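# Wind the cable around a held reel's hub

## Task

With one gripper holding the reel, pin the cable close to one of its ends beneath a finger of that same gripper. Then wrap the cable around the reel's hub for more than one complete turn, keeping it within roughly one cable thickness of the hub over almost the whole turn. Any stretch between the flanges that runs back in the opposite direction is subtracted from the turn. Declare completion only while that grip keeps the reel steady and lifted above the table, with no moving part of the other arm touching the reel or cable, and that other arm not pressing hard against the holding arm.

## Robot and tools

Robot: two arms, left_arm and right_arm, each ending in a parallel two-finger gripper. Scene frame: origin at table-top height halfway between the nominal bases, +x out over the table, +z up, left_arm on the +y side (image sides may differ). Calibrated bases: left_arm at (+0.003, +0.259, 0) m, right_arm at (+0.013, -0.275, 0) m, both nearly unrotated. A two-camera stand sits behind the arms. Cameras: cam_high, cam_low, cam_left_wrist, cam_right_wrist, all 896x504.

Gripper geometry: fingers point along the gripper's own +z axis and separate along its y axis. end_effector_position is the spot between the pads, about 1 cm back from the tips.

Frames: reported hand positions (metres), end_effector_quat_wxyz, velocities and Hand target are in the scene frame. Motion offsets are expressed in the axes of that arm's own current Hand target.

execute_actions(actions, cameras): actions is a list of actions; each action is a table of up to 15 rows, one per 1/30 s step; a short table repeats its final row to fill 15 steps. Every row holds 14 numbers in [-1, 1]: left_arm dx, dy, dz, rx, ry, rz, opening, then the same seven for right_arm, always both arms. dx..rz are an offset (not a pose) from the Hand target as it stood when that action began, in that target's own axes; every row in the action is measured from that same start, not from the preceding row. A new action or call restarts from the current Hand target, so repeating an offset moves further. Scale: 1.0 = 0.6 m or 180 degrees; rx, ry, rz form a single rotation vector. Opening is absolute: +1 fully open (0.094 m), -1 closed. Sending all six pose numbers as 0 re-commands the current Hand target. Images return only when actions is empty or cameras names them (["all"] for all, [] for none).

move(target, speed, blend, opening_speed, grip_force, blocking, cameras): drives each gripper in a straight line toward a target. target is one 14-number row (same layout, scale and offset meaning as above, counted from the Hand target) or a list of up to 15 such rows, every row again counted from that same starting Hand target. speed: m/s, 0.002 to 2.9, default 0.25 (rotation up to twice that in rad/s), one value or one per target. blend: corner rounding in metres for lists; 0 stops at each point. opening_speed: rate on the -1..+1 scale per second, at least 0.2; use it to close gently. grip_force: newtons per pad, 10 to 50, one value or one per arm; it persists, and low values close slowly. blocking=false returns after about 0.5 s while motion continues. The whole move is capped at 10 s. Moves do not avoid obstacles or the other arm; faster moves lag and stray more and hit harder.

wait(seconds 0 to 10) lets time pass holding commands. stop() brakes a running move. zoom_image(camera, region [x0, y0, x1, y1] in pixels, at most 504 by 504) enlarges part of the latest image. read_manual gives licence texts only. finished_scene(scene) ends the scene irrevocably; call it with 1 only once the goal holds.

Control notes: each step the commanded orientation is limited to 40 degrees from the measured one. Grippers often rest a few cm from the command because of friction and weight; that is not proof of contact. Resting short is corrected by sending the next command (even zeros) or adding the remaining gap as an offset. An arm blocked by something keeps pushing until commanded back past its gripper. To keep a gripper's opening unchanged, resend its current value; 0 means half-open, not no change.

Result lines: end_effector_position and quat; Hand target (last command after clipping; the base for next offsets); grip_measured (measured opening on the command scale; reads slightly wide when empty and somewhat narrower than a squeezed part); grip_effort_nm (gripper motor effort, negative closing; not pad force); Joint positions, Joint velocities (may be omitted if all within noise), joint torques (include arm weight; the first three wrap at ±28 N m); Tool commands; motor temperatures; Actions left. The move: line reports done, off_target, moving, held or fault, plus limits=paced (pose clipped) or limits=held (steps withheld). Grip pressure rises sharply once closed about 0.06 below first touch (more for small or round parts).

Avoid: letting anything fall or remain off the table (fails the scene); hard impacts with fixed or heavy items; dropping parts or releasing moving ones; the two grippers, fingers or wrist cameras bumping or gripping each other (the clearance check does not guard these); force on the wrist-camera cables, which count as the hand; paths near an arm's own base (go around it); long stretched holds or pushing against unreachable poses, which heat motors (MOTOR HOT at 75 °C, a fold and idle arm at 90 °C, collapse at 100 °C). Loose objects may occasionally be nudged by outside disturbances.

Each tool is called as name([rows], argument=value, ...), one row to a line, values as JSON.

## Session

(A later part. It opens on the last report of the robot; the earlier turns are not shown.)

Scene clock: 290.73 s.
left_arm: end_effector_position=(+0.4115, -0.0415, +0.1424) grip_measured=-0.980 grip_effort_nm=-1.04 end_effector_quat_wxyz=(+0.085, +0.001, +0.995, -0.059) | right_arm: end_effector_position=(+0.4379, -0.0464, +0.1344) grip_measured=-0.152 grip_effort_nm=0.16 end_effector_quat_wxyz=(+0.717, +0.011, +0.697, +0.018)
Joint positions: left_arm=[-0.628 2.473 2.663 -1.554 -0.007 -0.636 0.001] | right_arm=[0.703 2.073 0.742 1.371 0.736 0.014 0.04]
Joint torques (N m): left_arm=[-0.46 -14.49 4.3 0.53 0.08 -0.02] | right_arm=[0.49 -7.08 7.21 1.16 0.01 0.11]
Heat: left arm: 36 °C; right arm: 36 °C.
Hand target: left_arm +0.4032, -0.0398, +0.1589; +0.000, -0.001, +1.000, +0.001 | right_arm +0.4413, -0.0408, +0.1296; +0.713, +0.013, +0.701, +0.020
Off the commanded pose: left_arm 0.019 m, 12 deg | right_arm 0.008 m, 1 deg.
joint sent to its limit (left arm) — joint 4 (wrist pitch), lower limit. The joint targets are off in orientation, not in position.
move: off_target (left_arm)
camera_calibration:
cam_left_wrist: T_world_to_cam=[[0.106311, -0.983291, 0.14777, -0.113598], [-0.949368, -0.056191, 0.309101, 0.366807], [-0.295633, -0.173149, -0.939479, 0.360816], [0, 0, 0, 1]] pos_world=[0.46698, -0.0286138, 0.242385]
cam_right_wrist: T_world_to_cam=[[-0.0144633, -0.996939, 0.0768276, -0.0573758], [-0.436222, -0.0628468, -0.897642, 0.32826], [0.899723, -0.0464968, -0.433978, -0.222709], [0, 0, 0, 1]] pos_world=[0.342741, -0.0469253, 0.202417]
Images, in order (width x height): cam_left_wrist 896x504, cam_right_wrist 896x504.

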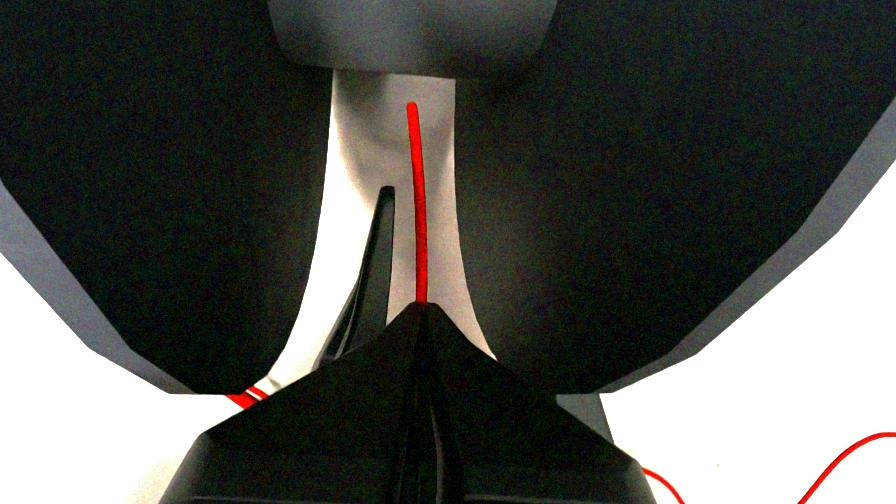

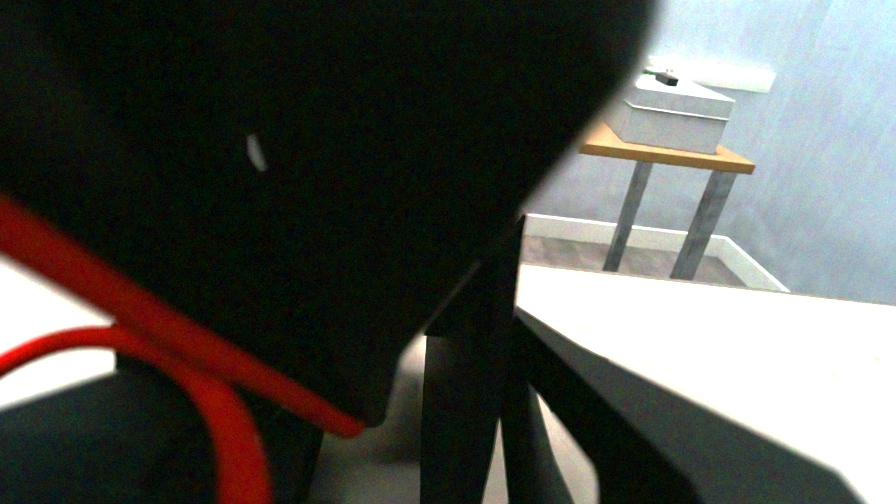

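move(target=[0.012,0,-0.012,0,0,0,-1,0,0,0,0,0,0,-0.15], speed=0.05, cameras=["cam_left_wrist","cam_right_wrist"])

Scene clock: 294.83 s.
left_arm: end_effector_position=(+0.4054, -0.0415, +0.1431) grip_measured=-0.980 grip_effort_nm=-1.04 end_effector_quat_wxyz=(+0.080, +0.004, +0.995, -0.056) | right_arm: end_effector_position=(+0.4370, -0.0448, +0.1344) grip_measured=-0.152 grip_effort_nm=0.15 end_effector_quat_wxyz=(+0.717, +0.010, +0.697, +0.019)
Joint positions: left_arm=[-0.635 2.453 2.632 -1.554 -0.007 -0.636 0.001] | right_arm=[0.707 2.073 0.742 1.371 0.736 0.014 0.04]
Joint torques (N m): left_arm=[-0.61 -15.49 4.33 0.51 0.07 -0.11] | right_arm=[0.28 -7.1 7.08 1.17 0.06 0.11]
Heat: left arm: 36 °C; right arm: 36 °C.
Hand target: left_arm +0.3959, -0.0398, +0.1662; +0.000, -0.001, +1.000, +0.000 | right_arm +0.4414, -0.0410, +0.1296; +0.713, +0.013, +0.701, +0.020
Off the commanded pose: left_arm 0.025 m, 11 deg | right_arm 0.008 m, 1 deg.
joint sent to its limit (left arm) — joint 4 (wrist pitch), lower limit. The joint targets are off in orientation, not in position.
move: off_target (left_arm)
camera_calibration:
cam_left_wrist: T_world_to_cam=[[0.100579, -0.985058, 0.139804, -0.109654], [-0.94679, -0.0515837, 0.317691, 0.358667], [-0.305732, -0.164318, -0.937831, 0.363908], [0, 0, 0, 1]] pos_world=[0.46187, -0.0297178, 0.24267]
cam_right_wrist: T_world_to_cam=[[-0.0106738, -0.996982, 0.0768942, -0.0575096], [-0.435966, -0.064565, -0.897644, 0.327822], [0.8999, -0.0431046, -0.433962, -0.221846], [0, 0, 0, 1]] pos_world=[0.341945, -0.0457327, 0.202417]
Images, in order (width x height): cam_left_wrist 896x504, cam_right_wrist 896x504.

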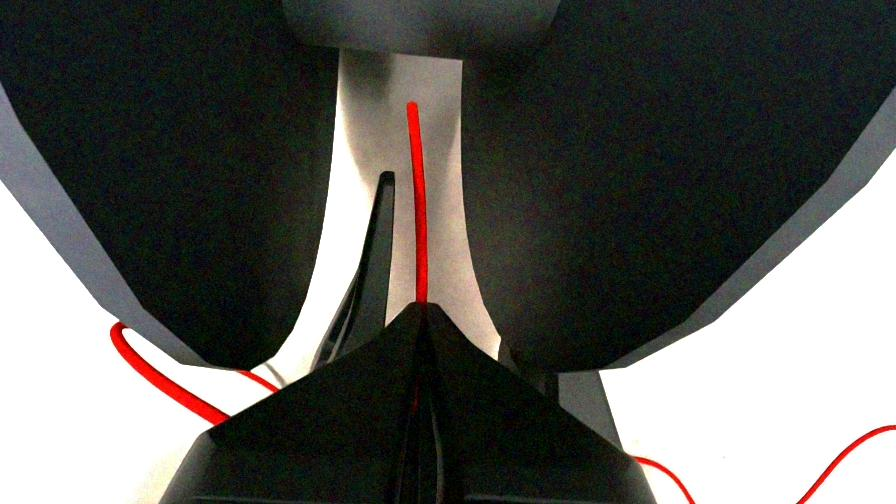

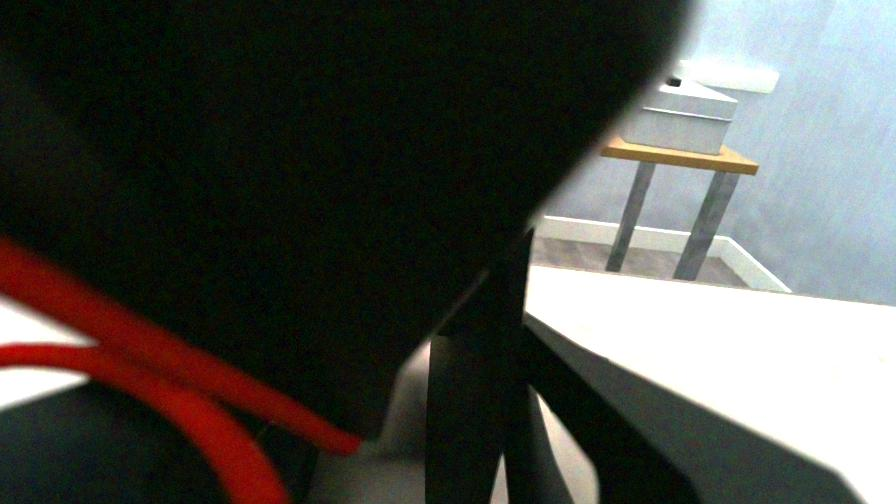

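move(target=[-0.008,0,-0.012,0,0,0,-1,0,0,0,0,0,0,-0.15], speed=0.05, cameras=["cam_left_wrist","cam_right_wrist"])

Scene clock: 299.13 s.
left_arm: end_effector_position=(+0.4054, -0.0415, +0.1431) grip_measured=-0.980 grip_effort_nm=-1.03 end_effector_quat_wxyz=(+0.080, +0.004, +0.995, -0.056) | right_arm: end_effector_position=(+0.4370, -0.0448, +0.1344) grip_measured=-0.152 grip_effort_nm=0.15 end_effector_quat_wxyz=(+0.717, +0.010, +0.697, +0.019)
Joint positions: left_arm=[-0.635 2.453 2.632 -1.554 -0.007 -0.636 0.001] | right_arm=[0.707 2.073 0.742 1.371 0.736 0.014 0.04]
Joint torques (N m): left_arm=[-0.12 -15.56 6.37 0.5 0.07 -0.06] | right_arm=[0.09 -7.27 7.41 1.18 0.04 0.1]
Heat: left arm: 38 °C; right arm: 36 °C.
Hand target: left_arm +0.4007, -0.0398, +0.1734; +0.000, -0.001, +1.000, +0.000 | right_arm +0.4414, -0.0410, +0.1296; +0.713, +0.013, +0.701, +0.020
Off the commanded pose: left_arm 0.031 m, 11 deg | right_arm 0.008 m, 1 deg.
joint sent to its limit (left arm) — joint 4 (wrist pitch), lower limit. The joint targets are off in orientation, not in position.
move: off_target (left_arm)
camera_calibration:
cam_left_wrist: T_world_to_cam=[[0.100579, -0.985058, 0.139804, -0.109654], [-0.94679, -0.0515837, 0.317691, 0.358667], [-0.305732, -0.164318, -0.937831, 0.363908], [0, 0, 0, 1]] pos_world=[0.46187, -0.0297178, 0.24267]
cam_right_wrist: T_world_to_cam=[[-0.0106738, -0.996982, 0.0768942, -0.0575096], [-0.435966, -0.064565, -0.897644, 0.327822], [0.8999, -0.0431046, -0.433962, -0.221846], [0, 0, 0, 1]] pos_world=[0.341945, -0.0457327, 0.202417]
Images, in order (width x height): cam_left_wrist 896x504, cam_right_wrist 896x504.

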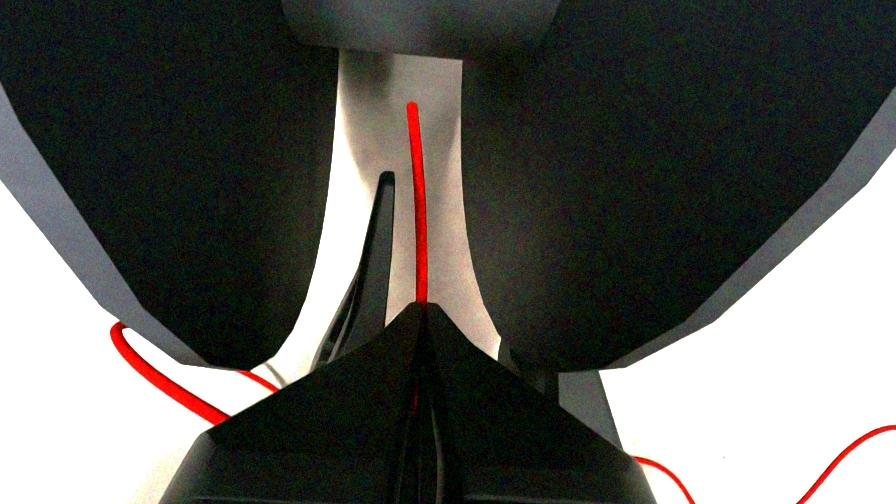

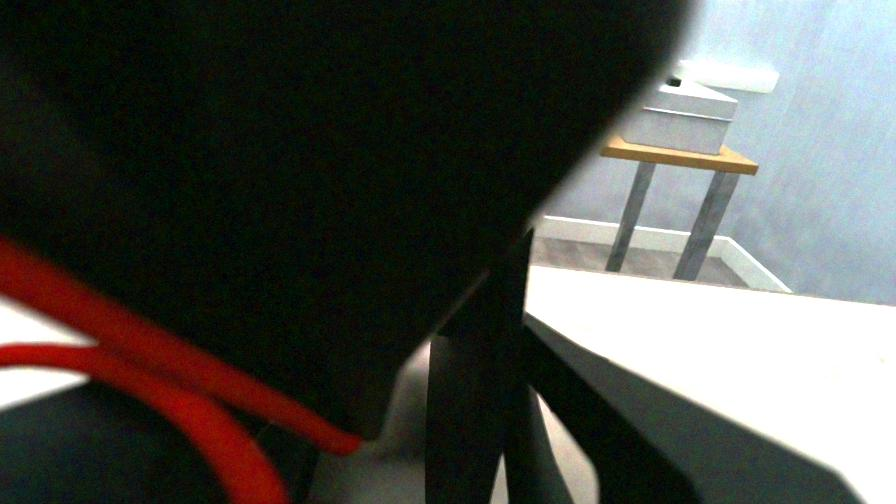

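move(target=[-0.01,0,-0.01,0,0,0,-1,0,0,0,0,0,0,-0.15], speed=0.04, cameras=["cam_left_wrist","cam_right_wrist"])

Scene clock: 310.23 s.
left_arm: end_effector_position=(+0.4060, -0.0419, +0.1445) grip_measured=-0.980 grip_effort_nm=-1.03 end_effector_quat_wxyz=(+0.082, +0.004, +0.995, -0.057) | right_arm: end_effector_position=(+0.4370, -0.0448, +0.1344) grip_measured=-0.152 grip_effort_nm=0.15 end_effector_quat_wxyz=(+0.717, +0.010, +0.697, +0.019)
Joint positions: left_arm=[-0.635 2.453 2.636 -1.554 -0.007 -0.636 0.001] | right_arm=[0.707 2.073 0.742 1.371 0.736 0.014 0.04]
Joint torques (N m): left_arm=[0.54 -15.09 8.75 0.51 0.08 0] | right_arm=[0.08 -7.21 7.16 1.18 0.04 0.07]
Motor temperatures (°C): left_arm=[25 43 36 29 29 29 33] | right_arm=[28 31 36 34 27 26 28]
Heat: left arm: 43 °C; right arm: 36 °C.
Hand target: left_arm +0.4067, -0.0398, +0.1794; +0.000, -0.001, +1.000, +0.000 | right_arm +0.4414, -0.0410, +0.1296; +0.713, +0.013, +0.701, +0.020
Off the commanded pose: left_arm 0.035 m, 12 deg | right_arm 0.008 m, 1 deg.
joint sent to its limit (left arm) — joint 4 (wrist pitch), lower limit. The joint targets are off in orientation, not in position.
move: off_target (left_arm)
camera_calibration:
cam_left_wrist: T_world_to_cam=[[0.100024, -0.984637, 0.143126, -0.110542], [-0.948033, -0.0506462, 0.314114, 0.359819], [-0.30204, -0.167107, -0.938535, 0.363843], [0, 0, 0, 1]] pos_world=[0.462072, -0.0298194, 0.244276]
cam_right_wrist: T_world_to_cam=[[-0.0106738, -0.996982, 0.0768942, -0.0575096], [-0.435966, -0.064565, -0.897644, 0.327822], [0.8999, -0.0431046, -0.433962, -0.221846], [0, 0, 0, 1]] pos_world=[0.341945, -0.0457327, 0.202417]
Images, in order (width x height): cam_left_wrist 896x504, cam_right_wrist 896x504.

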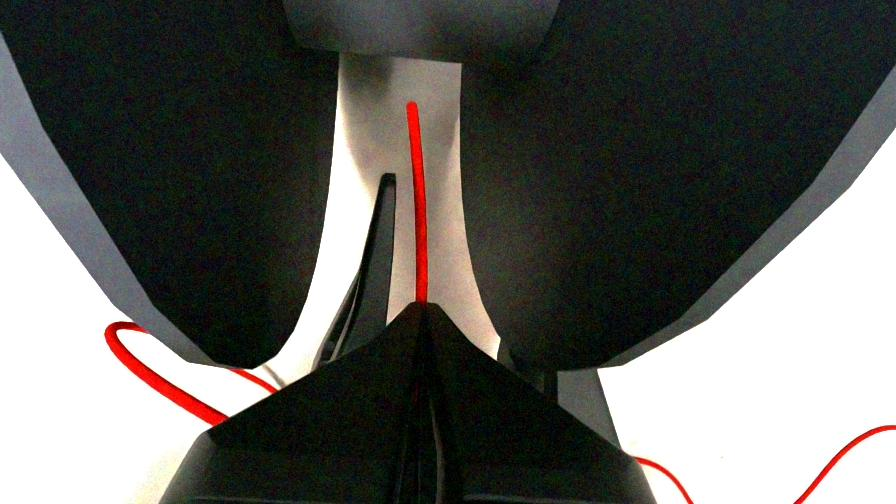

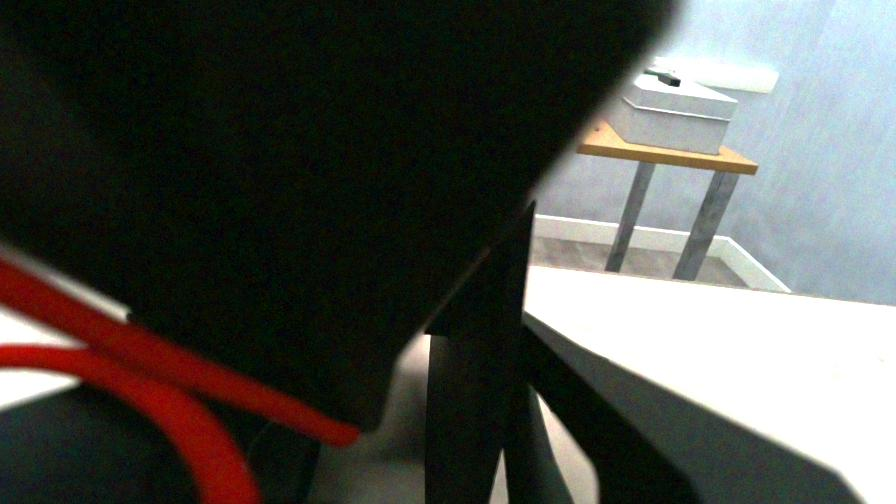

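move(target=[0.0,0,-0.015,0,0,0,-1,0,0,0,0,0,0,-0.15], speed=0.04, cameras=["cam_left_wrist","cam_right_wrist"])

Scene clock: 316.10 s.
left_arm: end_effector_position=(+0.4058, -0.0418, +0.1478) grip_measured=-0.980 grip_effort_nm=-1.03 end_effector_quat_wxyz=(+0.085, +0.004, +0.995, -0.059) | right_arm: end_effector_position=(+0.4370, -0.0448, +0.1344) grip_measured=-0.152 grip_effort_nm=0.15 end_effector_quat_wxyz=(+0.717, +0.010, +0.697, +0.019)
Joint positions: left_arm=[-0.635 2.446 2.636 -1.554 -0.007 -0.636 0.001] | right_arm=[0.707 2.073 0.742 1.371 0.736 0.014 0.04]
Joint torques (N m): left_arm=[0.49 -15.66 9.32 0.52 0.06 0.02] | right_arm=[0.24 -7.31 7.31 1.13 0.05 0.12]
Heat: left arm: 44 °C; right arm: 36 °C.
Hand target: left_arm +0.4067, -0.0398, +0.1883; +0.000, -0.001, +1.000, +0.001 | right_arm +0.4414, -0.0410, +0.1296; +0.713, +0.013, +0.701, +0.020
Off the commanded pose: left_arm 0.041 m, 12 deg | right_arm 0.008 m, 1 deg.
joint sent to its limit (left arm) — joint 4 (wrist pitch), lower limit. The joint targets are off in position and orientation.
move: off_target (left_arm)
camera_calibration:
cam_left_wrist: T_world_to_cam=[[0.0991881, -0.984036, 0.147766, -0.111231], [-0.949754, -0.0493192, 0.309087, 0.36016], [-0.296865, -0.170999, -0.939484, 0.364742], [0, 0, 0, 1]] pos_world=[0.461375, -0.0293216, 0.247785]
cam_right_wrist: T_world_to_cam=[[-0.0106738, -0.996982, 0.0768942, -0.0575096], [-0.435966, -0.064565, -0.897644, 0.327822], [0.8999, -0.0431046, -0.433962, -0.221846], [0, 0, 0, 1]] pos_world=[0.341945, -0.0457327, 0.202417]
Images, in order (width x height): cam_left_wrist 896x504, cam_right_wrist 896x504.

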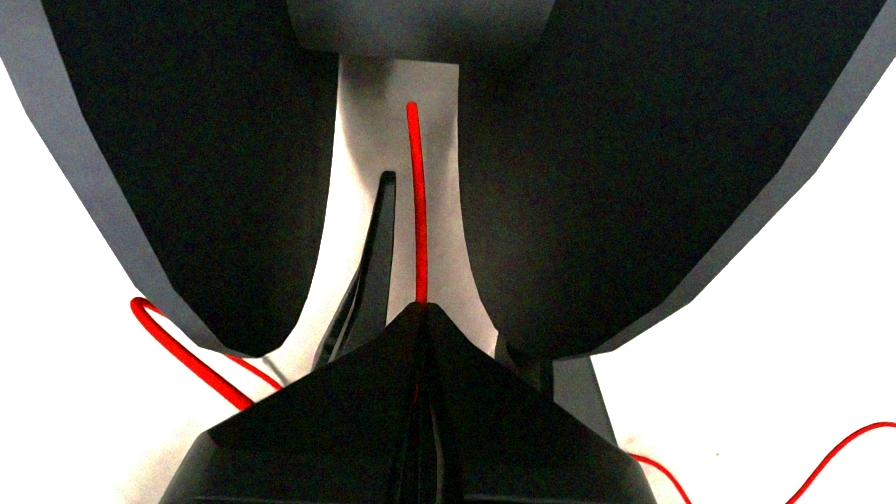

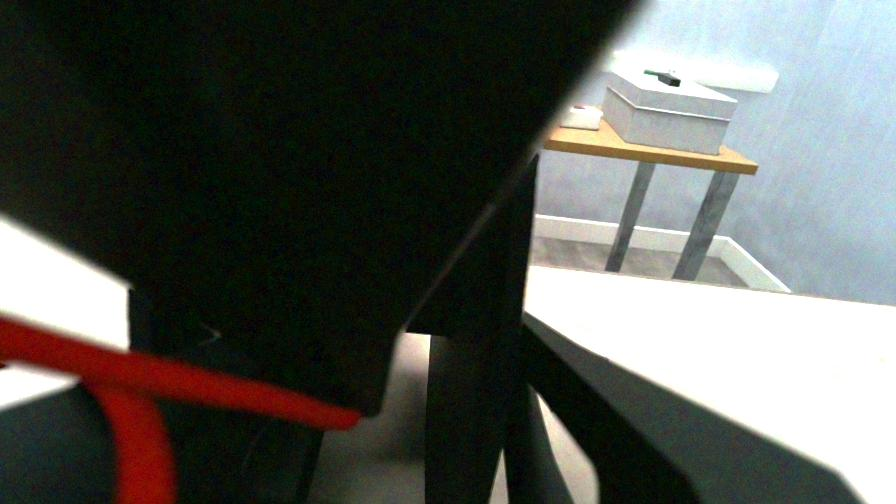

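Rising. A bit more.

move(target=[0.0,0,-0.008,0,0,0,-1,0,0,0,0,0,0,-0.15], speed=0.04, cameras=["cam_left_wrist","cam_right_wrist"])

Scene clock: 321.90 s.
left_arm: end_effector_position=(+0.4066, -0.0424, +0.1551) grip_measured=-0.980 grip_effort_nm=-1.03 end_effector_quat_wxyz=(+0.092, +0.004, +0.994, -0.065) | right_arm: end_effector_position=(+0.4370, -0.0448, +0.1344) grip_measured=-0.152 grip_effort_nm=0.15 end_effector_quat_wxyz=(+0.717, +0.010, +0.697, +0.019)
Joint positions: left_arm=[-0.635 2.437 2.646 -1.554 -0.007 -0.636 0.001] | right_arm=[0.707 2.073 0.742 1.371 0.736 0.014 0.04]
Joint torques (N m): left_arm=[0.49 -15.35 8.92 0.56 0.08 0.02] | right_arm=[0.03 -7.19 7.17 1.16 0.02 0.13]
Heat: left arm: 43 °C; right arm: 36 °C.
Hand target: left_arm +0.4068, -0.0399, +0.1931; +0.000, -0.001, +1.000, +0.001 | right_arm +0.4414, -0.0410, +0.1296; +0.713, +0.013, +0.701, +0.020
Off the commanded pose: left_arm 0.038 m, 13 deg | right_arm 0.008 m, 1 deg.
joint sent to its limit (left arm) — joint 4 (wrist pitch), lower limit. The joint targets are off in orientation, not in position.
move: off_target (left_arm)
camera_calibration:
cam_left_wrist: T_world_to_cam=[[0.0968934, -0.982268, 0.160504, -0.113904], [-0.954356, -0.0459166, 0.295122, 0.362746], [-0.282519, -0.181773, -0.941882, 0.365844], [0, 0, 0, 1]] pos_world=[0.460583, -0.0287273, 0.25581]
cam_right_wrist: T_world_to_cam=[[-0.0106738, -0.996982, 0.0768942, -0.0575096], [-0.435966, -0.064565, -0.897644, 0.327822], [0.8999, -0.0431046, -0.433962, -0.221846], [0, 0, 0, 1]] pos_world=[0.341945, -0.0457327, 0.202417]
Images, in order (width x height): cam_left_wrist 896x504, cam_right_wrist 896x504.

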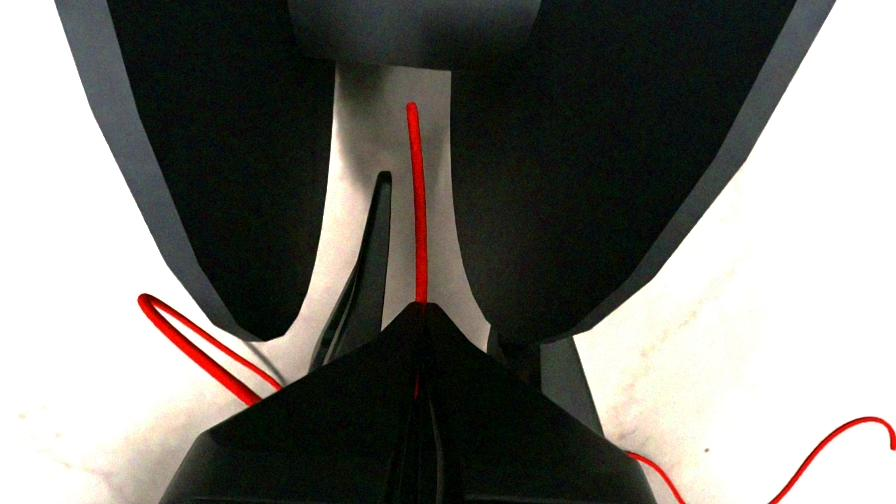

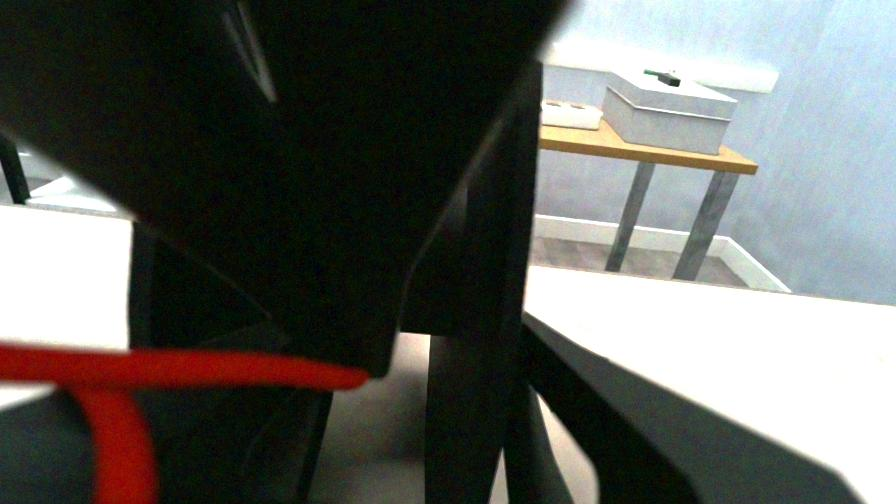

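move(target=[0.0,0,-0.008,0,0,0,-1,0,0,0,0,0,0,-0.15], speed=0.04)

move(target=[0,0,0,0,0,0,-1,0,0,0,0,0,0,-0.7], opening_speed=0.3, cameras=["cam_left_wrist","cam_right_wrist"])

Scene clock: 329.03 s.
left_arm: end_effector_position=(+0.4064, -0.0422, +0.1588) grip_measured=-0.980 grip_effort_nm=-1.03 end_effector_quat_wxyz=(+0.095, +0.004, +0.993, -0.067) | right_arm: end_effector_position=(+0.4370, -0.0448, +0.1344) grip_measured=-0.152 grip_effort_nm=0.15 end_effector_quat_wxyz=(+0.717, +0.010, +0.697, +0.019)
Joint positions: left_arm=[-0.635 2.429 2.646 -1.554 -0.007 -0.636 0.001] | right_arm=[0.707 2.073 0.742 1.371 0.736 0.014 0.04]
Joint torques (N m): left_arm=[0.46 -15.28 9.32 0.56 0.07 0.02] | right_arm=[0.2 -7.23 7.38 1.19 0.05 0.1]
Heat: left arm: 44 °C; right arm: 36 °C.
Hand target: left_arm +0.4068, -0.0399, +0.1979; +0.000, -0.001, +1.000, +0.001 | right_arm +0.4414, -0.0410, +0.1296; +0.713, +0.013, +0.701, +0.020
Off the commanded pose: left_arm 0.039 m, 13 deg | right_arm 0.008 m, 1 deg.
joint sent to its limit (left arm) — joint 4 (wrist pitch), lower limit. The joint targets are off in position and orientation.
move: off_target (left_arm)

Scene clock: 331.37 s.
left_arm: end_effector_position=(+0.4069, -0.0430, +0.1620) grip_measured=-0.980 grip_effort_nm=-1.03 end_effector_quat_wxyz=(+0.099, +0.004, +0.993, -0.071) | right_arm: end_effector_position=(+0.4370, -0.0448, +0.1344) grip_measured=-0.698 grip_effort_nm=-0.06 end_effector_quat_wxyz=(+0.717, +0.010, +0.697, +0.019)
Joint positions: left_arm=[-0.635 2.427 2.653 -1.554 -0.005 -0.636 0.001] | right_arm=[0.707 2.073 0.742 1.371 0.736 0.014 0.014]
Joint torques (N m): left_arm=[0.49 -15.06 8.76 0.59 0.07 0.01] | right_arm=[0.29 -7.1 7.27 1.18 0.02 0.13]
Heat: left arm: 44 °C; right arm: 36 °C.
Hand target: left_arm +0.4067, -0.0399, +0.1980; +0.000, -0.001, +1.000, +0.000 | right_arm +0.4414, -0.0410, +0.1296; +0.713, +0.013, +0.701, +0.020
Off the commanded pose: left_arm 0.036 m, 14 deg | right_arm 0.008 m, 1 deg.
joint sent to its limit (left arm) — joint 4 (wrist pitch), lower limit. The joint targets are off in orientation, not in position.
move: off_target (left_arm)
camera_calibration:
cam_left_wrist: T_world_to_cam=[[0.0943741, -0.980384, 0.173035, -0.116503], [-0.958072, -0.0422069, 0.283401, 0.364531], [-0.270538, -0.192525, -0.943262, 0.367217], [0, 0, 0, 1]] pos_world=[0.459588, -0.0281332, 0.263232]
cam_right_wrist: T_world_to_cam=[[-0.0106738, -0.996982, 0.0768942, -0.0575096], [-0.435966, -0.064565, -0.897644, 0.327822], [0.8999, -0.0431046, -0.433962, -0.221846], [0, 0, 0, 1]] pos_world=[0.341945, -0.0457327, 0.202417]
Images, in order (width x height): cam_left_wrist 896x504, cam_right_wrist 896x504.

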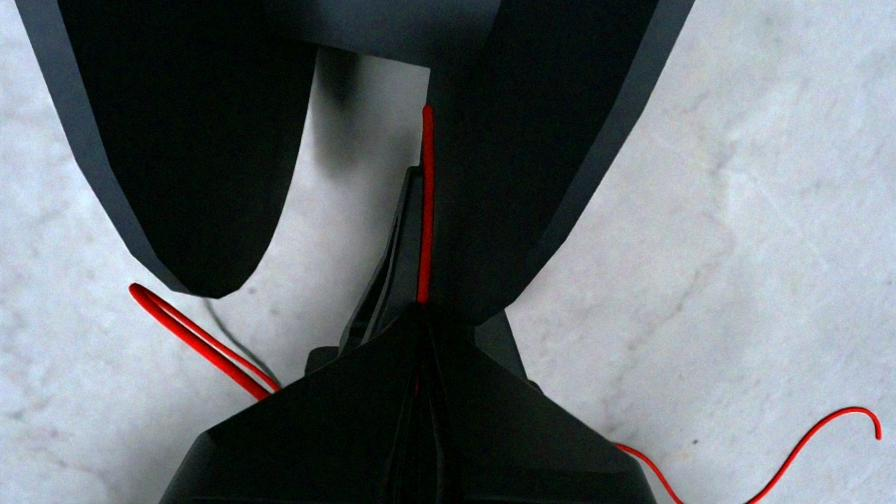

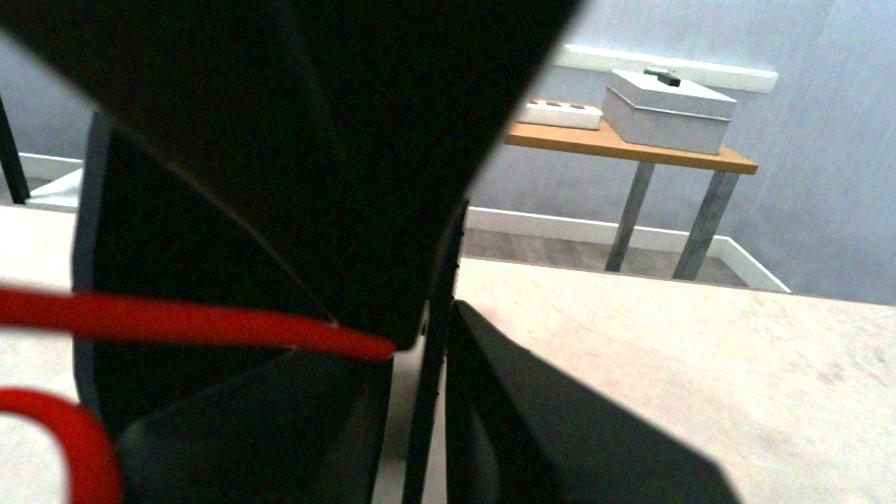

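move(target=[0,0,0,0,0,0,-1,0,0,0,0,0,0,-1], opening_speed=0.3, cameras=["cam_left_wrist","cam_right_wrist"])

Scene clock: 334.47 s.
left_arm: end_effector_position=(+0.4072, -0.0433, +0.1636) grip_measured=-0.980 grip_effort_nm=-1.04 end_effector_quat_wxyz=(+0.100, +0.004, +0.992, -0.073) | right_arm: end_effector_position=(+0.4370, -0.0459, +0.1344) grip_measured=-0.923 grip_effort_nm=-0.98 end_effector_quat_wxyz=(+0.717, +0.012, +0.697, +0.018)
Joint positions: left_arm=[-0.634 2.426 2.657 -1.554 -0.004 -0.636 0.001] | right_arm=[0.707 2.073 0.742 1.371 0.742 0.016 0.004]
Joint torques (N m): left_arm=[0.47 -14.91 8.46 0.6 0.06 0.01] | right_arm=[0.28 -7.28 7.32 1.12 0.05 0.14]
Heat: left arm: 44 °C; right arm: 36 °C.
Hand target: left_arm +0.4067, -0.0399, +0.1979; +0.000, -0.001, +1.000, +0.001 | right_arm +0.4414, -0.0410, +0.1296; +0.713, +0.013, +0.701, +0.020
Off the commanded pose: left_arm 0.035 m, 14 deg | right_arm 0.008 m, 1 deg.
joint sent to its limit (left arm) — joint 4 (wrist pitch), lower limit. The joint targets are off in orientation, not in position.
move: off_target (left_arm)
camera_calibration:
cam_left_wrist: T_world_to_cam=[[0.0938746, -0.979641, 0.177455, -0.117721], [-0.958933, -0.0410533, 0.280645, 0.365207], [-0.267646, -0.196513, -0.943264, 0.367386], [0, 0, 0, 1]] pos_world=[0.45959, -0.0281351, 0.264938]
cam_right_wrist: T_world_to_cam=[[-0.0166948, -0.997033, 0.0751397, -0.0556852], [-0.4365, -0.060343, -0.897678, 0.328165], [0.899549, -0.0477851, -0.434198, -0.221915], [0, 0, 0, 1]] pos_world=[0.341938, -0.0463218, 0.202416]
Images, in order (width x height): cam_left_wrist 896x504, cam_right_wrist 896x504.

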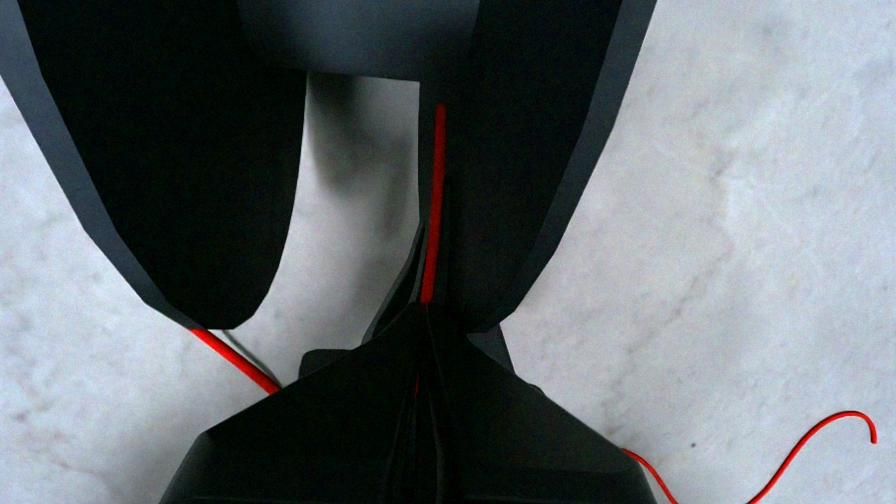

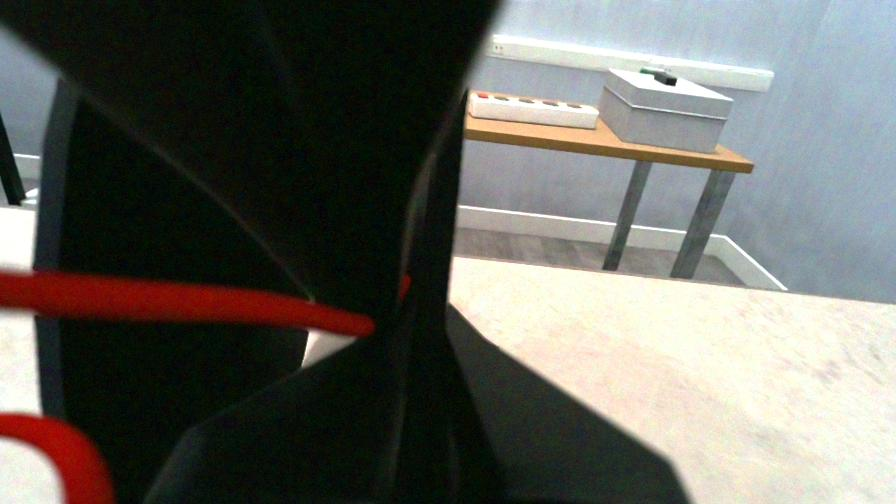

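move(target=[0,0,0,0,0,0,-1,0,0,0,0,0,0,-0.4], opening_speed=0.5)

move(target=[-0.022,0,0.077,0,0,0,-1,0,0,0,0,0,0,-0.4], speed=0.05, cameras=["cam_left_wrist","cam_right_wrist"])

Scene clock: 342.70 s.
left_arm: end_effector_position=(+0.4072, -0.0433, +0.1636) grip_measured=-0.980 grip_effort_nm=-1.03 end_effector_quat_wxyz=(+0.100, +0.004, +0.992, -0.073) | right_arm: end_effector_position=(+0.4370, -0.0468, +0.1343) grip_measured=-0.402 grip_effort_nm=0.16 end_effector_quat_wxyz=(+0.717, +0.014, +0.697, +0.016)
Joint positions: left_arm=[-0.634 2.426 2.657 -1.554 -0.004 -0.636 0.001] | right_arm=[0.707 2.073 0.742 1.371 0.747 0.016 0.028]
Joint torques (N m): left_arm=[0.47 -14.91 8.51 0.59 0.06 0.02] | right_arm=[0.08 -7.12 7.24 1.16 0.02 0.13]
Heat: left arm: 45 °C; right arm: 36 °C.
Hand target: left_arm +0.4067, -0.0399, +0.1979; +0.000, -0.001, +1.000, +0.001 | right_arm +0.4414, -0.0410, +0.1296; +0.713, +0.013, +0.701, +0.020
Off the commanded pose: left_arm 0.034 m, 14 deg | right_arm 0.009 m, 1 deg.
joint sent to its limit (left arm) — joint 4 (wrist pitch), lower limit. The joint targets are off in orientation, not in position.
move: off_target (left_arm)

Scene clock: 346.40 s.
left_arm: end_effector_position=(+0.4169, -0.0415, +0.1500) grip_measured=-0.980 grip_effort_nm=-1.03 end_effector_quat_wxyz=(+0.096, -0.002, +0.993, -0.068) | right_arm: end_effector_position=(+0.4370, -0.0454, +0.1344) grip_measured=-0.402 grip_effort_nm=0.16 end_effector_quat_wxyz=(+0.717, +0.011, +0.697, +0.019)
Joint positions: left_arm=[-0.62 2.475 2.694 -1.554 -0.004 -0.635 0.001] | right_arm=[0.707 2.073 0.742 1.371 0.739 0.016 0.028]
Joint torques (N m): left_arm=[0.66 -10.02 8.75 0.57 0.08 0.14] | right_arm=[0.01 -7.32 7.23 1.16 0.04 0.1]
Heat: left arm: 45 °C; right arm: 36 °C.
Hand target: left_arm +0.4200, -0.0398, +0.1517; +0.000, -0.001, +1.000, +0.001 | right_arm +0.4414, -0.0410, +0.1296; +0.713, +0.013, +0.701, +0.020
Off the commanded pose: left_arm 0.004 m, 14 deg | right_arm 0.008 m, 1 deg.
joint sent to its limit (left arm) — joint 4 (wrist pitch), lower limit. The joint targets are off in orientation, not in position.
move: off_target (left_arm)
camera_calibration:
cam_left_wrist: T_world_to_cam=[[0.107912, -0.979673, 0.169105, -0.119059], [-0.955606, -0.0553054, 0.289409, 0.375116], [-0.274174, -0.192829, -0.942149, 0.360294], [0, 0, 0, 1]] pos_world=[0.470095, -0.0264178, 0.251022]
cam_right_wrist: T_world_to_cam=[[-0.0136668, -0.997073, 0.0752283, -0.0565468], [-0.436292, -0.0617493, -0.897684, 0.328043], [0.899701, -0.04509, -0.434171, -0.221842], [0, 0, 0, 1]] pos_world=[0.341941, -0.0461277, 0.202416]
Images, in order (width x height): cam_left_wrist 896x504, cam_right_wrist 896x504.

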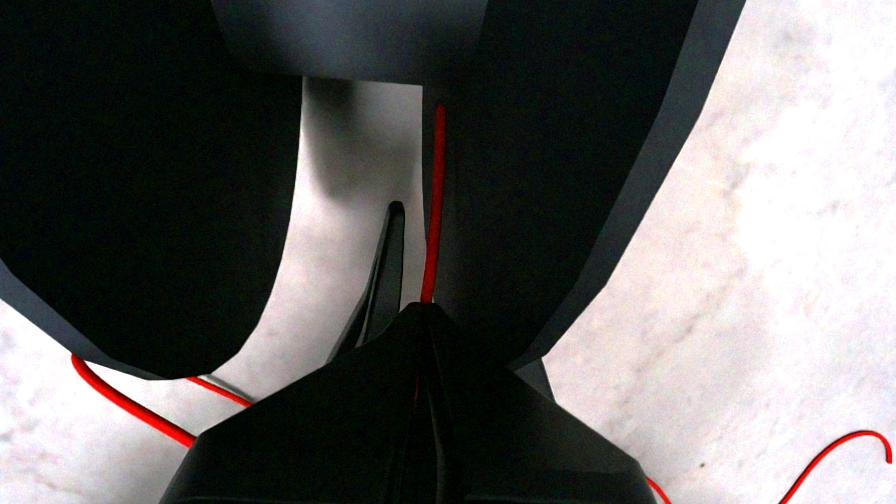

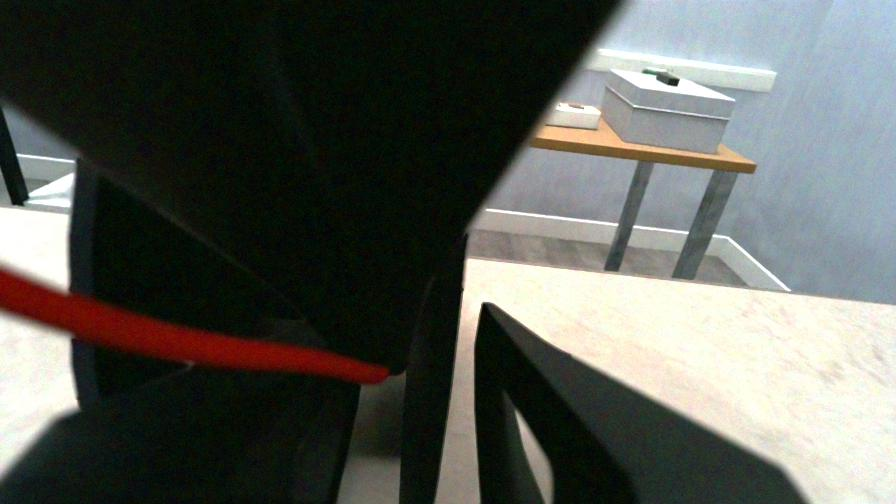

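move(target=[0,0,0,0,0,0,-1,0,0,0,0,0,0,-0.93], grip_force=[50,10], opening_speed=0.3, cameras=["cam_left_wrist","cam_right_wrist"])

wait(seconds=2)

Scene clock: 352.03 s.
left_arm: end_effector_position=(+0.4157, -0.0444, +0.1502) grip_measured=-0.982 grip_effort_nm=-0.99 end_effector_quat_wxyz=(+0.092, -0.005, +0.993, -0.076) | right_arm: end_effector_position=(+0.4364, -0.0437, +0.1344) grip_measured=-0.713 grip_effort_nm=-0.23 end_effector_quat_wxyz=(+0.717, +0.009, +0.697, +0.021)
Joint positions: left_arm=[-0.62 2.475 2.694 -1.551 0.013 -0.642 0.001] | right_arm=[0.709 2.073 0.742 1.371 0.736 0.016 0.013]
Joint torques (N m): left_arm=[0.73 -10.06 8.73 0.54 -0.06 0.12] | right_arm=[-0.18 -7.06 7.45 1.16 0.05 0.08]
Heat: left arm: 44 °C; right arm: 36 °C.
Hand target: left_arm +0.4200, -0.0398, +0.1517; +0.000, -0.001, +1.000, +0.001 | right_arm +0.4413, -0.0409, +0.1296; +0.713, +0.013, +0.701, +0.020
Off the commanded pose: left_arm 0.007 m, 14 deg | right_arm 0.007 m, 1 deg.
joint sent to its limit (left arm) — joint 4 (wrist pitch), lower limit. The joint targets are off in orientation, not in position.
grip_force (N): 50, 10
move: off_target (left_arm)
camera_calibration:
cam_left_wrist: T_world_to_cam=[[0.112705, -0.976395, 0.184255, -0.125951], [-0.952968, -0.0537133, 0.298274, 0.371429], [-0.281337, -0.209206, -0.936527, 0.360914], [0, 0, 0, 1]] pos_world=[0.469693, -0.0275219, 0.250425]
cam_right_wrist: T_world_to_cam=[[-0.00801006, -0.99713, 0.0752871, -0.0573157], [-0.435826, -0.0642811, -0.897732, 0.327551], [0.899995, -0.040003, -0.43406, -0.221059], [0, 0, 0, 1]] pos_world=[0.341248, -0.0449388, 0.202416]
Images, in order (width x height): cam_left_wrist 896x504, cam_right_wrist 896x504.

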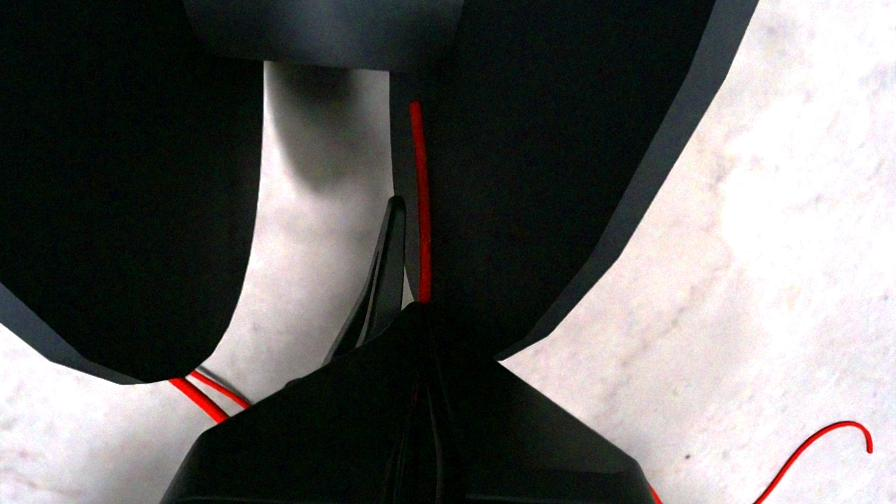

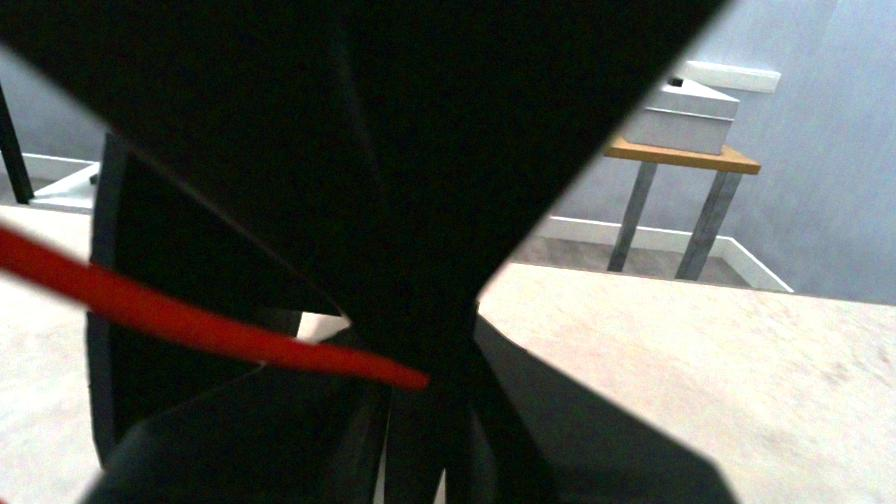

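Scene clock: 354.03 s.
left_arm: end_effector_position=(+0.4157, -0.0444, +0.1502) grip_measured=-0.982 grip_effort_nm=-0.99 end_effector_quat_wxyz=(+0.092, -0.005, +0.993, -0.076) | right_arm: end_effector_position=(+0.4364, -0.0437, +0.1344) grip_measured=-0.714 grip_effort_nm=-0.24 end_effector_quat_wxyz=(+0.717, +0.009, +0.697, +0.021)
Joint positions: left_arm=[-0.62 2.475 2.694 -1.551 0.013 -0.642 0.001] | right_arm=[0.709 2.073 0.742 1.371 0.736 0.016 0.013]
Joint torques (N m): left_arm=[0.72 -10.04 8.72 0.55 -0.06 0.13] | right_arm=[-0.16 -7.2 7.41 1.17 0.04 0.06]
Heat: left arm: 44 °C; right arm: 36 °C.
Hand target: left_arm +0.4200, -0.0398, +0.1517; +0.000, -0.001, +1.000, +0.001 | right_arm +0.4413, -0.0409, +0.1296; +0.713, +0.013, +0.701, +0.020
Tool commands: left_gripper/opening=-1.0 right_gripper/opening=-0.93
Off the commanded pose: left_arm 0.007 m, 14 deg | right_arm 0.007 m, 1 deg.
grip_force (N): 50, 10
wait: 2.00 s; at rest by 0.17 s

move(target=[0,0,0,0,0,0,-1,0,0,0,0,0,0,-0.6], opening_speed=0.5)

move(target=[0,0,-0.05,0,0,0,-1,0,0,0,0,0,0,-0.6], speed=0.08, cameras=["cam_left_wrist"])

Scene clock: 358.07 s.
left_arm: end_effector_position=(+0.4154, -0.0442, +0.1501) grip_measured=-0.982 grip_effort_nm=-0.99 end_effector_quat_wxyz=(+0.091, -0.005, +0.993, -0.076) | right_arm: end_effector_position=(+0.4364, -0.0437, +0.1344) grip_measured=-0.602 grip_effort_nm=0.15 end_effector_quat_wxyz=(+0.717, +0.009, +0.697, +0.021)
Joint positions: left_arm=[-0.62 2.475 2.694 -1.552 0.013 -0.642 0.001] | right_arm=[0.709 2.073 0.742 1.371 0.736 0.016 0.019]
Joint torques (N m): left_arm=[0.75 -10.04 8.73 0.57 -0.07 0.13] | right_arm=[0.02 -7.23 7.38 1.16 -0.01 0.12]
Heat: left arm: 43 °C; right arm: 36 °C.
Hand target: left_arm +0.4200, -0.0398, +0.1517; +0.000, -0.001, +1.000, +0.001 | right_arm +0.4413, -0.0409, +0.1296; +0.713, +0.013, +0.701, +0.020
Off the commanded pose: left_arm 0.007 m, 14 deg | right_arm 0.007 m, 1 deg.
joint sent to its limit (left arm) — joint 4 (wrist pitch), lower limit. The joint targets are off in orientation, not in position.
grip_force (N): 50, 10
move: off_target (left_arm)

Scene clock: 360.10 s.
left_arm: end_effector_position=(+0.4168, -0.0453, +0.1548) grip_measured=-0.982 grip_effort_nm=-0.99 end_effector_quat_wxyz=(+0.097, -0.005, +0.992, -0.080) | right_arm: end_effector_position=(+0.4364, -0.0456, +0.1343) grip_measured=-0.602 grip_effort_nm=0.15 end_effector_quat_wxyz=(+0.717, +0.013, +0.697, +0.017)
Joint positions: left_arm=[-0.62 2.475 2.711 -1.554 0.013 -0.642 0.001] | right_arm=[0.709 2.073 0.742 1.371 0.747 0.016 0.019]
Joint torques (N m): left_arm=[0.73 -13.75 8.8 0.6 -0.07 0.11] | right_arm=[-0.12 -7.38 7.2 1.16 0.06 0.08]
Heat: left arm: 43 °C; right arm: 36 °C.
Hand target: left_arm +0.4200, -0.0398, +0.1817; +0.000, -0.001, +1.000, +0.001 | right_arm +0.4413, -0.0409, +0.1296; +0.713, +0.013, +0.701, +0.020
Off the commanded pose: left_arm 0.028 m, 15 deg | right_arm 0.008 m, 1 deg.
joint sent to its limit (left arm) — joint 4 (wrist pitch), lower limit. The joint targets are off in orientation, not in position.
grip_force (N): 50, 10
move: off_target (left_arm)
camera_calibration:
cam_left_wrist: T_world_to_cam=[[0.110622, -0.974869, 0.193373, -0.128208], [-0.956211, -0.0513502, 0.288137, 0.374086], [-0.270966, -0.21678, -0.937861, 0.360969], [0, 0, 0, 1]] pos_world=[0.469698, -0.0275257, 0.255543]
Images, in order (width x height): cam_left_wrist 896x504.

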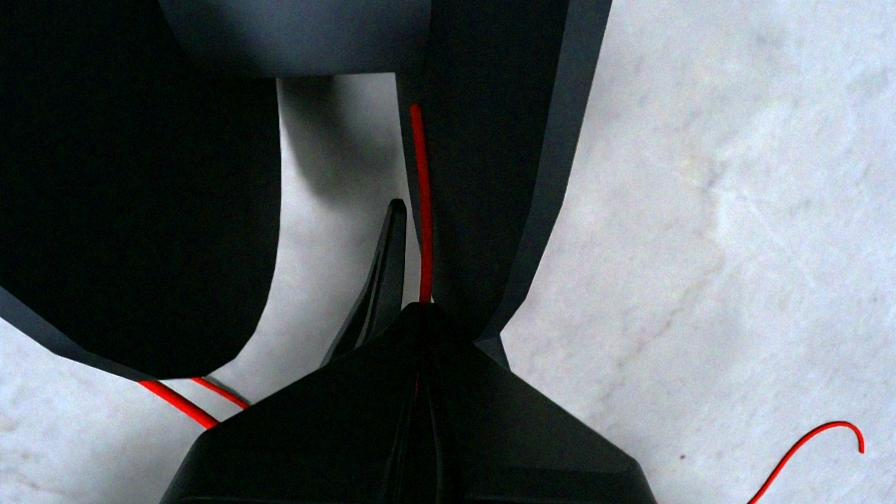

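move(target=[0,0,0,0,0,0,-1,0,0,0,0,0,0,-1], opening_speed=0.5, cameras=["cam_left_wrist","cam_right_wrist"])

Scene clock: 363.37 s.
left_arm: end_effector_position=(+0.4168, -0.0453, +0.1548) grip_measured=-0.982 grip_effort_nm=-0.99 end_effector_quat_wxyz=(+0.097, -0.005, +0.992, -0.080) | right_arm: end_effector_position=(+0.4364, -0.0448, +0.1344) grip_measured=-0.761 grip_effort_nm=-0.24 end_effector_quat_wxyz=(+0.717, +0.011, +0.697, +0.019)
Joint positions: left_arm=[-0.62 2.475 2.711 -1.554 0.013 -0.642 0.001] | right_arm=[0.709 2.073 0.742 1.371 0.742 0.016 0.011]
Joint torques (N m): left_arm=[0.69 -13.79 8.81 0.59 -0.07 0.11] | right_arm=[-0.14 -7.16 7.3 1.16 0.03 0.11]
Heat: left arm: 44 °C; right arm: 36 °C.
Hand target: left_arm +0.4200, -0.0398, +0.1817; +0.000, -0.001, +1.000, +0.001 | right_arm +0.4413, -0.0409, +0.1296; +0.713, +0.013, +0.701, +0.020
Off the commanded pose: left_arm 0.028 m, 15 deg | right_arm 0.008 m, 1 deg.
joint sent to its limit (left arm) — joint 4 (wrist pitch), lower limit. The joint targets are off in orientation, not in position.
grip_force (N): 50, 10
move: off_target (left_arm)
camera_calibration:
cam_left_wrist: T_world_to_cam=[[0.110622, -0.974869, 0.193373, -0.128208], [-0.956211, -0.0513502, 0.288137, 0.374086], [-0.270966, -0.21678, -0.937861, 0.360969], [0, 0, 0, 1]] pos_world=[0.469698, -0.0275257, 0.255543]
cam_right_wrist: T_world_to_cam=[[-0.0140629, -0.997077, 0.0750961, -0.0556946], [-0.436344, -0.0614556, -0.897679, 0.327855], [0.89967, -0.0453917, -0.434205, -0.221266], [0, 0, 0, 1]] pos_world=[0.341341, -0.045427, 0.202416]
Images, in order (width x height): cam_left_wrist 896x504, cam_right_wrist 896x504.

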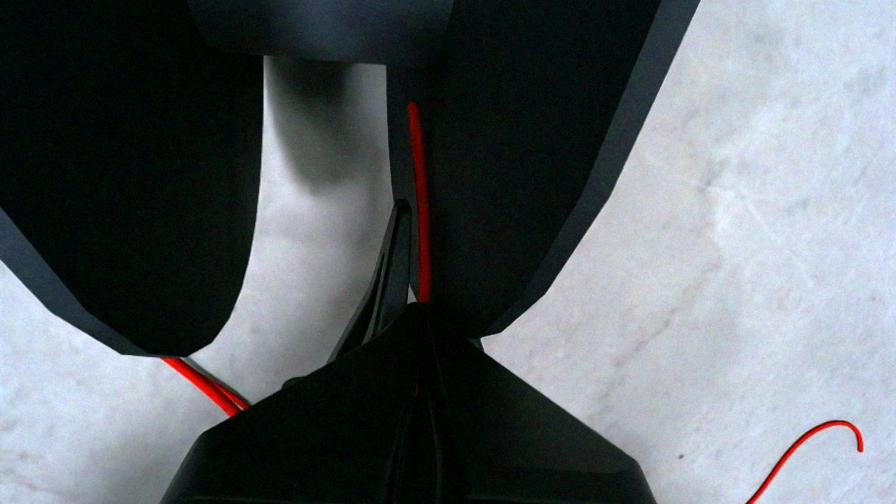

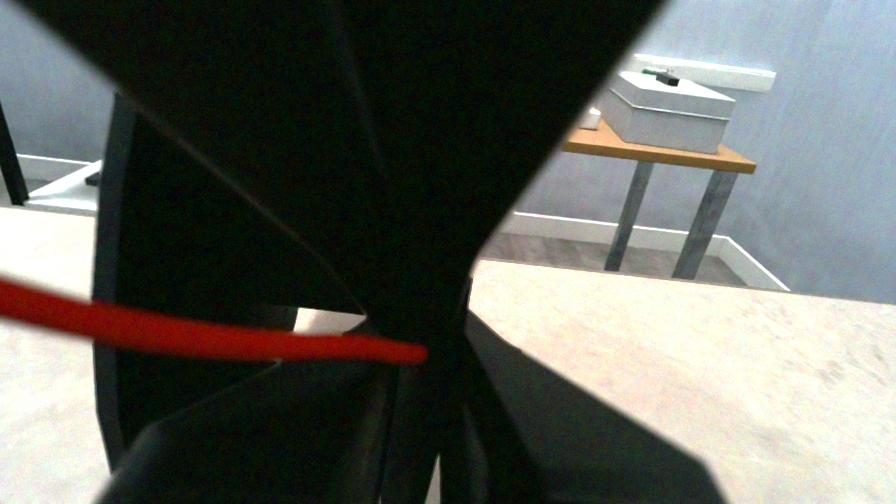

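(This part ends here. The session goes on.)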